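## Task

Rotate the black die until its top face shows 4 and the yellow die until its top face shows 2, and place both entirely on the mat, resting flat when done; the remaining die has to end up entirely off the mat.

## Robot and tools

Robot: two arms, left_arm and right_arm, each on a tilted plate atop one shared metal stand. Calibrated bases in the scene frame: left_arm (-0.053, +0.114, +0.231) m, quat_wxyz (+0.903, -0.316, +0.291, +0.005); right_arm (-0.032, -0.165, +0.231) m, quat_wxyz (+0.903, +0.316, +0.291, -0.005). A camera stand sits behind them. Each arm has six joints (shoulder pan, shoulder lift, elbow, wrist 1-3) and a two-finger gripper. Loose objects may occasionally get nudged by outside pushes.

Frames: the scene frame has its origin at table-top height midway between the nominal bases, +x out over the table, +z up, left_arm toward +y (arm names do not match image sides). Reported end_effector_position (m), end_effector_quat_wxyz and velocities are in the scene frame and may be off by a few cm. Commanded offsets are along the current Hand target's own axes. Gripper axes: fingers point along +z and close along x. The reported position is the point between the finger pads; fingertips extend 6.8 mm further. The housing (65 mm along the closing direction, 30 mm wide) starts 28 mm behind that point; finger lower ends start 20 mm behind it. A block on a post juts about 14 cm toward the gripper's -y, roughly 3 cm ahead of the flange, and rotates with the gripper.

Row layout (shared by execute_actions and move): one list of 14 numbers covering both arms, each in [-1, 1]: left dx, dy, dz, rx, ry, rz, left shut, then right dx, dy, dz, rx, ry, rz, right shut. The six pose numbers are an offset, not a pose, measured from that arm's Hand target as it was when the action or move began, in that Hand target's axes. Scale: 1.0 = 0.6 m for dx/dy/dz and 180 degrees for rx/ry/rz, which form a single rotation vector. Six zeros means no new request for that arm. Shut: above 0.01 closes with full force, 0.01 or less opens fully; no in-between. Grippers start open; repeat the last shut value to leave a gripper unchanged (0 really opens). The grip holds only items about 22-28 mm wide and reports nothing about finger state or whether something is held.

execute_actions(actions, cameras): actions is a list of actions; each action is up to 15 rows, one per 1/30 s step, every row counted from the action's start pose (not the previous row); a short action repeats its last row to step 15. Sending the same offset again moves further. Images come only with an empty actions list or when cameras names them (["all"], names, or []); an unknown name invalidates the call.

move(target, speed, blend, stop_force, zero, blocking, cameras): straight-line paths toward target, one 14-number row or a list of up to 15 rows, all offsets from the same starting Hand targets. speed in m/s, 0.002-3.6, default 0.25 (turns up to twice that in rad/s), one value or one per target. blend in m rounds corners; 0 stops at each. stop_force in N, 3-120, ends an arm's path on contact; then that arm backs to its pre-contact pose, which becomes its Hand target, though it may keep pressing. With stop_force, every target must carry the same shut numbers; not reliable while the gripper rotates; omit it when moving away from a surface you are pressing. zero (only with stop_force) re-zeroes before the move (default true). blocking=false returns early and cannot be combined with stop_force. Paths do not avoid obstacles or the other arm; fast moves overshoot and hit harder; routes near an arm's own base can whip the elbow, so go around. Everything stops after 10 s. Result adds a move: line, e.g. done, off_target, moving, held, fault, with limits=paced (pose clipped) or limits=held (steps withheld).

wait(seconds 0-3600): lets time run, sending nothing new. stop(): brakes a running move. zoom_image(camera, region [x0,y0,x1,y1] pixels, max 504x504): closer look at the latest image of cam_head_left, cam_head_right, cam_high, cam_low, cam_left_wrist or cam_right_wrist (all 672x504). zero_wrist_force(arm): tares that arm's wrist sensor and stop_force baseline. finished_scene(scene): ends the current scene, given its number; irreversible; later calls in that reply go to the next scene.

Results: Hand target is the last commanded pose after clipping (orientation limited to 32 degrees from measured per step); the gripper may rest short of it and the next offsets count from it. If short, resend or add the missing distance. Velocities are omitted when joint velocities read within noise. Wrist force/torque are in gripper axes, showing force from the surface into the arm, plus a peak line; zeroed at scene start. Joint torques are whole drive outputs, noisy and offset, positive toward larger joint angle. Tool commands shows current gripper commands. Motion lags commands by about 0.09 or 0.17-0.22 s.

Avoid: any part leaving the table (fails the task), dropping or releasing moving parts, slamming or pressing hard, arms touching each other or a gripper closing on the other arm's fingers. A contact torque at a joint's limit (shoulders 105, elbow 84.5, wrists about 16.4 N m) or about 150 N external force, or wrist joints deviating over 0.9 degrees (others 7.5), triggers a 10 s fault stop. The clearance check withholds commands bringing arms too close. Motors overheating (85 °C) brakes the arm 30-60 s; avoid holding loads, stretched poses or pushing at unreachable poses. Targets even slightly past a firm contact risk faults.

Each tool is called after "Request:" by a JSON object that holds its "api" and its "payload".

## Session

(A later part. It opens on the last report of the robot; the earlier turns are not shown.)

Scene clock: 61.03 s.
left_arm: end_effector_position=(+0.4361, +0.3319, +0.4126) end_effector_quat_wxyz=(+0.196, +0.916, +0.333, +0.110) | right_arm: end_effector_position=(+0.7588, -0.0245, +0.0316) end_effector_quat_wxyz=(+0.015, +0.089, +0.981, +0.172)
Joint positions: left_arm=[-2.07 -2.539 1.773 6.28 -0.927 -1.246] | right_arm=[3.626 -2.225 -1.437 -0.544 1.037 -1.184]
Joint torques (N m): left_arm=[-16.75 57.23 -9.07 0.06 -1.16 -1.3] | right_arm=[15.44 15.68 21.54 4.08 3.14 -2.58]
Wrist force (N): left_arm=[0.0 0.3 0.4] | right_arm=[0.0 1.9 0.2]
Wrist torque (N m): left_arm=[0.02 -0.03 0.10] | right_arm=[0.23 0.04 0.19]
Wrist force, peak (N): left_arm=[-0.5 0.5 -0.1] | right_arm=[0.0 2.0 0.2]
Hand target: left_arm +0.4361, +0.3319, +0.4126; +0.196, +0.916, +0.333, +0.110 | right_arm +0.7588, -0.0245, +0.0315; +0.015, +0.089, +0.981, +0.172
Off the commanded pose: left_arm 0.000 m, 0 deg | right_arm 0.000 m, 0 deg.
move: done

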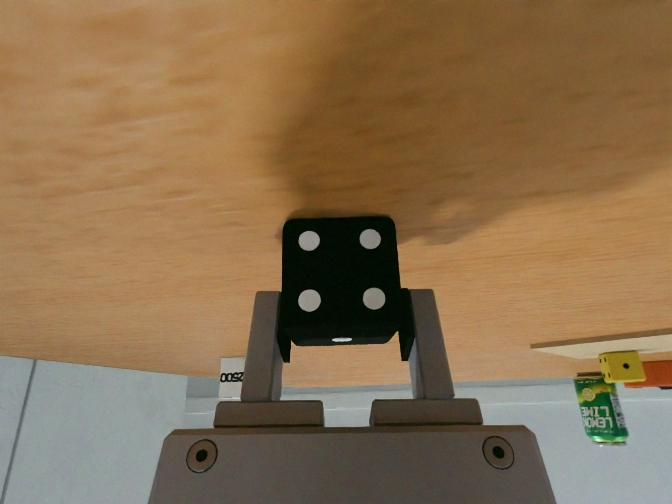

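Request:
{"api": "move", "payload": {"target": [[0,0,0,0,0,0,0,-0.002,-0.006,0.0165,0,0,0,0],[0,0,0,0,0,0,0,-0.002,-0.006,0.0165,0,0,0,1],[0,0,0,0,0,0,0,0,0.057,-0.157,0,0,0,1],[0,0,0,0,0,0,0,0.146,0.152,-0.225,0.09,-0.082,0.4655,1],[0,0,0,0,0,0,0,0.4145,0.333,0.001,0.061,0.4047,0.868,1]], "speed": [0.06,0.1,0.2,0.4,0.4], "blend": [0,0,0.03,0.04,0], "cameras": ["cam_right_wrist","cam_low","cam_high"]}}

Scene clock: 69.87 s.
left_arm: end_effector_position=(+0.4361, +0.3319, +0.4126) end_effector_quat_wxyz=(+0.196, +0.916, +0.333, +0.110) | right_arm: end_effector_position=(+0.5478, +0.2050, +0.0990) end_effector_quat_wxyz=(-0.573, +0.820, +0.000, +0.000)
Joint positions: left_arm=[-2.07 -2.539 1.773 6.28 -0.927 -1.246] | right_arm=[3.758 -2.428 -1.81 0.2 1.826 1.912]
Joint torques (N m): left_arm=[-18.41 56.48 -9.76 0.22 -1.03 -1.37] | right_arm=[17.77 10.12 17.48 4.44 4.1 2.81]
Wrist force (N): left_arm=[-0.4 0.3 -0.1] | right_arm=[1.0 -0.7 0.7]
Wrist torque (N m): left_arm=[0.01 0.00 0.11] | right_arm=[-0.35 -0.16 -0.18]
Wrist force, peak (N): left_arm=[-0.2 0.8 0.0] | right_arm=[0.9 2.5 -3.2]
Hand target: left_arm +0.4361, +0.3319, +0.4126; +0.196, +0.916, +0.333, +0.110 | right_arm +0.5478, +0.2051, +0.0990; -0.573, +0.820, -0.001, +0.000
Off the commanded pose: left_arm 0.000 m, 0 deg | right_arm 0.000 m, 0 deg.
move: done
Images, in order (width x height): cam_high 672x504, cam_low 672x504, cam_right_wrist 672x504.

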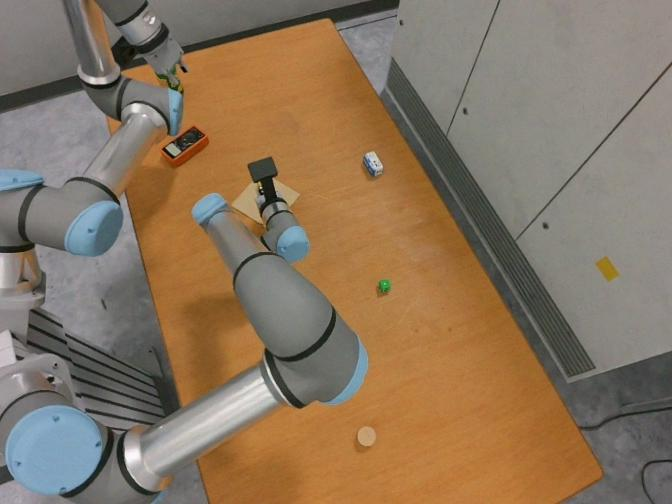

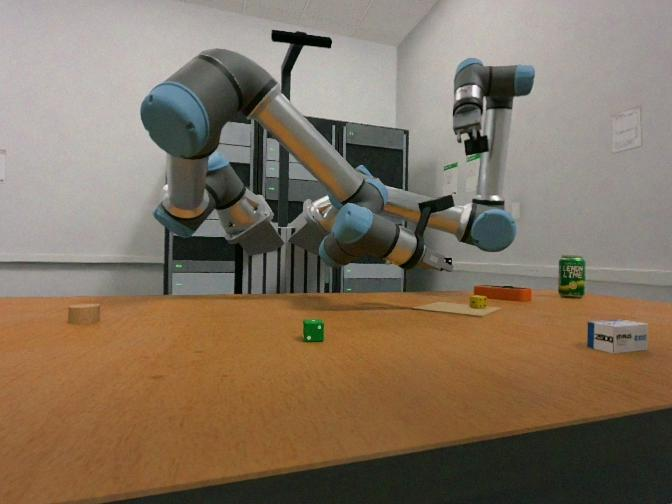

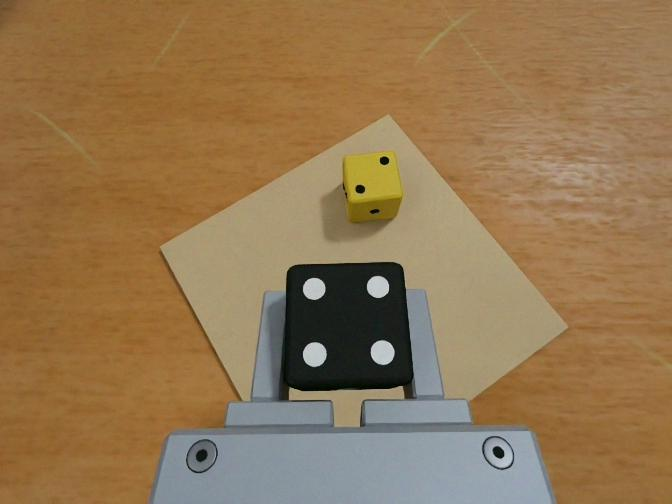

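Request:
{"api": "move", "payload": {"target": [0,0,0,0,0,0,0,0.008,0.095,0.052,0,0,0,1]}}

Request:
{"api": "move", "payload": {"target": [0,0,0,0,0,0,0,0,0.042,0.0153,0,0,0,1], "speed": 0.015, "stop_force": 6}}

Request:
{"api": "move", "payload": {"target": [[0,0,0,0,0,0,0,0,0,0,0,0,0,0],[0,0,0,0,0,0,0,0,0,-0.12,0,0,0,0],[0,0,0,0,0,0,0,0,-0.15,-0.35,-0.1,0,0,0]], "speed": [0.1,0.15,0.3], "blend": [0,0.01,0], "cameras": ["cam_right_wrist","cam_low","cam_head_right"]}}

Request:
{"api": "zoom_image", "payload": {"camera": "cam_low", "region": [400, 270, 520, 340]}}

Request:
{"api": "zoom_image", "payload": {"camera": "cam_head_right", "region": [280, 225, 380, 305]}}

Scene clock: 72.03 s.
left_arm: end_effector_position=(+0.4361, +0.3319, +0.4126) end_effector_quat_wxyz=(+0.196, +0.916, +0.333, +0.110) | right_arm: end_effector_position=(+0.5525, +0.2147, +0.0348) end_effector_quat_wxyz=(-0.573, +0.820, -0.001, +0.000)
Joint positions: left_arm=[-2.07 -2.539 1.773 6.28 -0.927 -1.246] | right_arm=[3.683 -2.547 -1.702 0.194 1.873 1.85]
Joint torques (N m): left_arm=[-18.01 57.17 -9.33 0.14 -1.11 -1.5] | right_arm=[17.39 11.38 16.53 0.09 3.99 -2.65]
Wrist force (N): left_arm=[-0.2 0.2 0.2] | right_arm=[0.7 -0.9 1.0]
Wrist torque (N m): left_arm=[0.00 -0.01 0.11] | right_arm=[-0.35 -0.12 0.02]
Wrist force, peak (N): left_arm=[-0.1 0.7 -0.1] | right_arm=[1.0 -2.2 0.5]
Hand target: left_arm +0.4361, +0.3319, +0.4126; +0.196, +0.916, +0.333, +0.110 | right_arm +0.5525, +0.2147, +0.0347; -0.573, +0.820, -0.001, +0.000
Off the commanded pose: left_arm 0.000 m, 0 deg | right_arm 0.000 m, 0 deg.
move: done

Scene clock: 74.17 s.
left_arm: end_effector_position=(+0.4361, +0.3319, +0.4126) end_effector_quat_wxyz=(+0.196, +0.916, +0.333, +0.110) | right_arm: end_effector_position=(+0.5525, +0.2147, +0.0229) end_effector_quat_wxyz=(-0.573, +0.820, -0.001, +0.000)
Joint positions: left_arm=[-2.07 -2.539 1.773 6.28 -0.927 -1.246] | right_arm=[3.668 -2.567 -1.685 0.193 1.882 1.838]
Joint torques (N m): left_arm=[-18.03 56.08 -6.54 0.27 -1.15 -1.48] | right_arm=[46.42 54.45 -8.3 2.35 -2.05 2.12]
Wrist force (N): left_arm=[-0.4 0.3 -0.2] | right_arm=[1.0 -6.8 0.8]
Wrist torque (N m): left_arm=[0.01 0.00 0.10] | right_arm=[-0.37 -0.10 -0.07]
Wrist force, peak (N): left_arm=[-0.4 0.6 0.0] | right_arm=[0.5 -9.2 -4.8]
Hand target: left_arm +0.4361, +0.3319, +0.4126; +0.196, +0.916, +0.333, +0.110 | right_arm +0.5525, +0.2147, +0.0229; -0.573, +0.820, -0.001, +0.000 (not the last commanded pose)
Off the commanded pose: left_arm 0.000 m, 0 deg | right_arm 0.015 m, 0 deg.
move: contact (right_arm)

Scene clock: 76.50 s.
left_arm: end_effector_position=(+0.4361, +0.3319, +0.4126) end_effector_quat_wxyz=(+0.196, +0.916, +0.333, +0.110) | right_arm: end_effector_position=(+0.5526, +0.0485, +0.1796) end_effector_quat_wxyz=(-0.437, +0.899, +0.000, +0.000)
Joint positions: left_arm=[-2.07 -2.539 1.773 6.28 -0.927 -1.246] | right_arm=[3.823 -1.927 -2.089 -0.129 1.495 1.955]
Joint torques (N m): left_arm=[-17.52 56.37 -8.94 0.34 -1.03 -1.44] | right_arm=[37.9 43.33 -3.31 0.2 -0.91 2.42]
Wrist force (N): left_arm=[-0.1 0.2 -0.1] | right_arm=[0.5 -0.6 0.4]
Wrist torque (N m): left_arm=[0.00 -0.03 0.10] | right_arm=[-0.23 -0.07 -0.14]
Wrist force, peak (N): left_arm=[-0.2 0.7 0.1] | right_arm=[-0.4 -7.7 -1.0]
Hand target: left_arm +0.4361, +0.3319, +0.4126; +0.196, +0.916, +0.333, +0.110 | right_arm +0.5526, +0.0485, +0.1796; -0.437, +0.899, +0.000, +0.000
Off the commanded pose: left_arm 0.000 m, 0 deg | right_arm 0.000 m, 0 deg.
move: done
Images, in order (width x height): cam_head_right 672x504, cam_low 672x504, cam_right_wrist 672x504.

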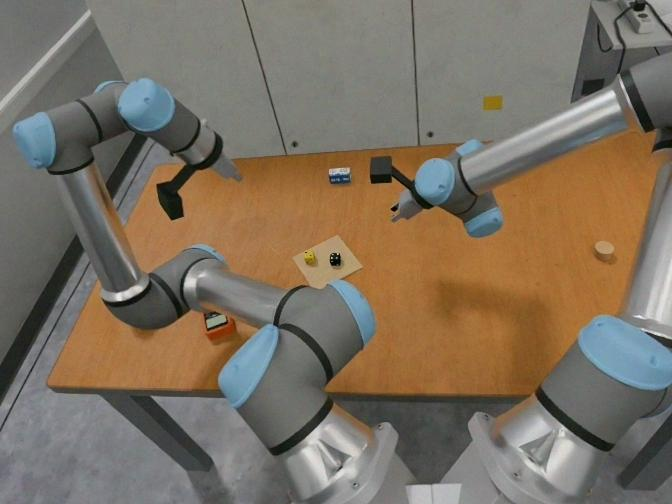

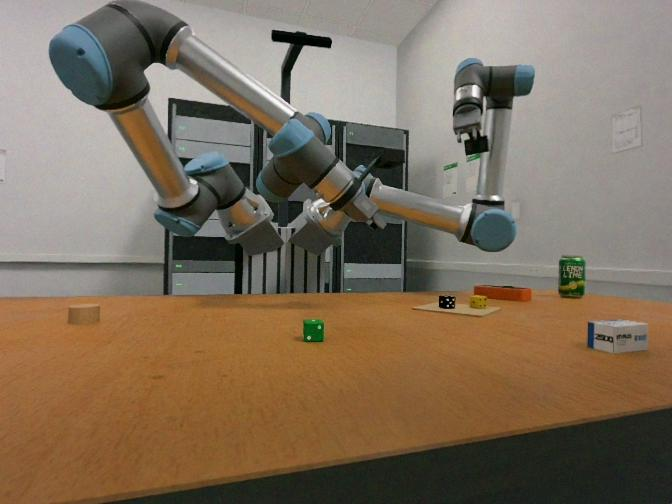

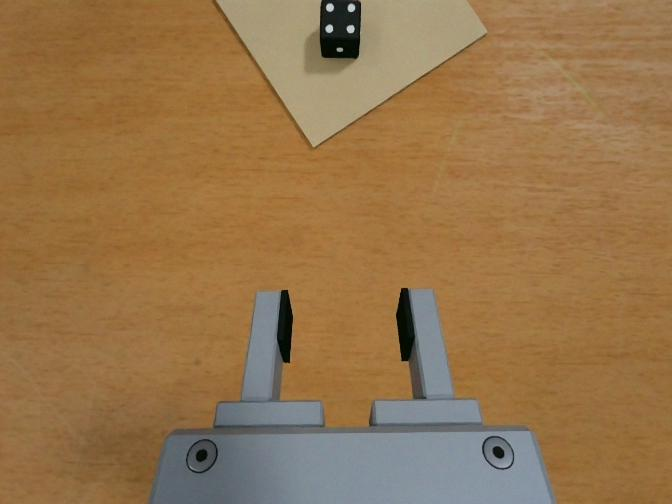

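Scaled by 4.200 from the camera's image (finer frame: 960x720).

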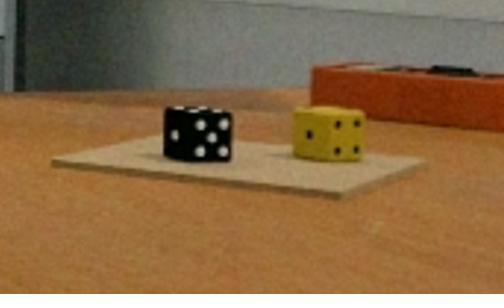

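Scaled by 5.040 from the camera's image (finer frame: 960x720).

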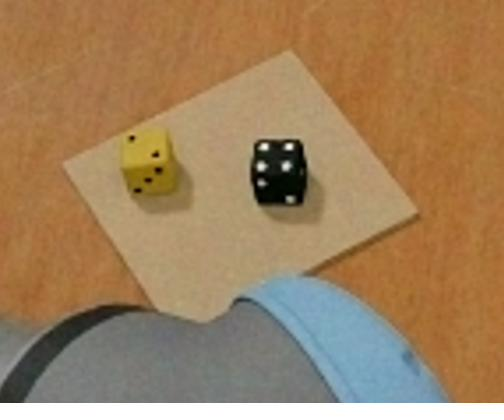

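Request:
{"api": "finished_scene", "payload": {"scene": 2}}

The scene is finished: the task was done.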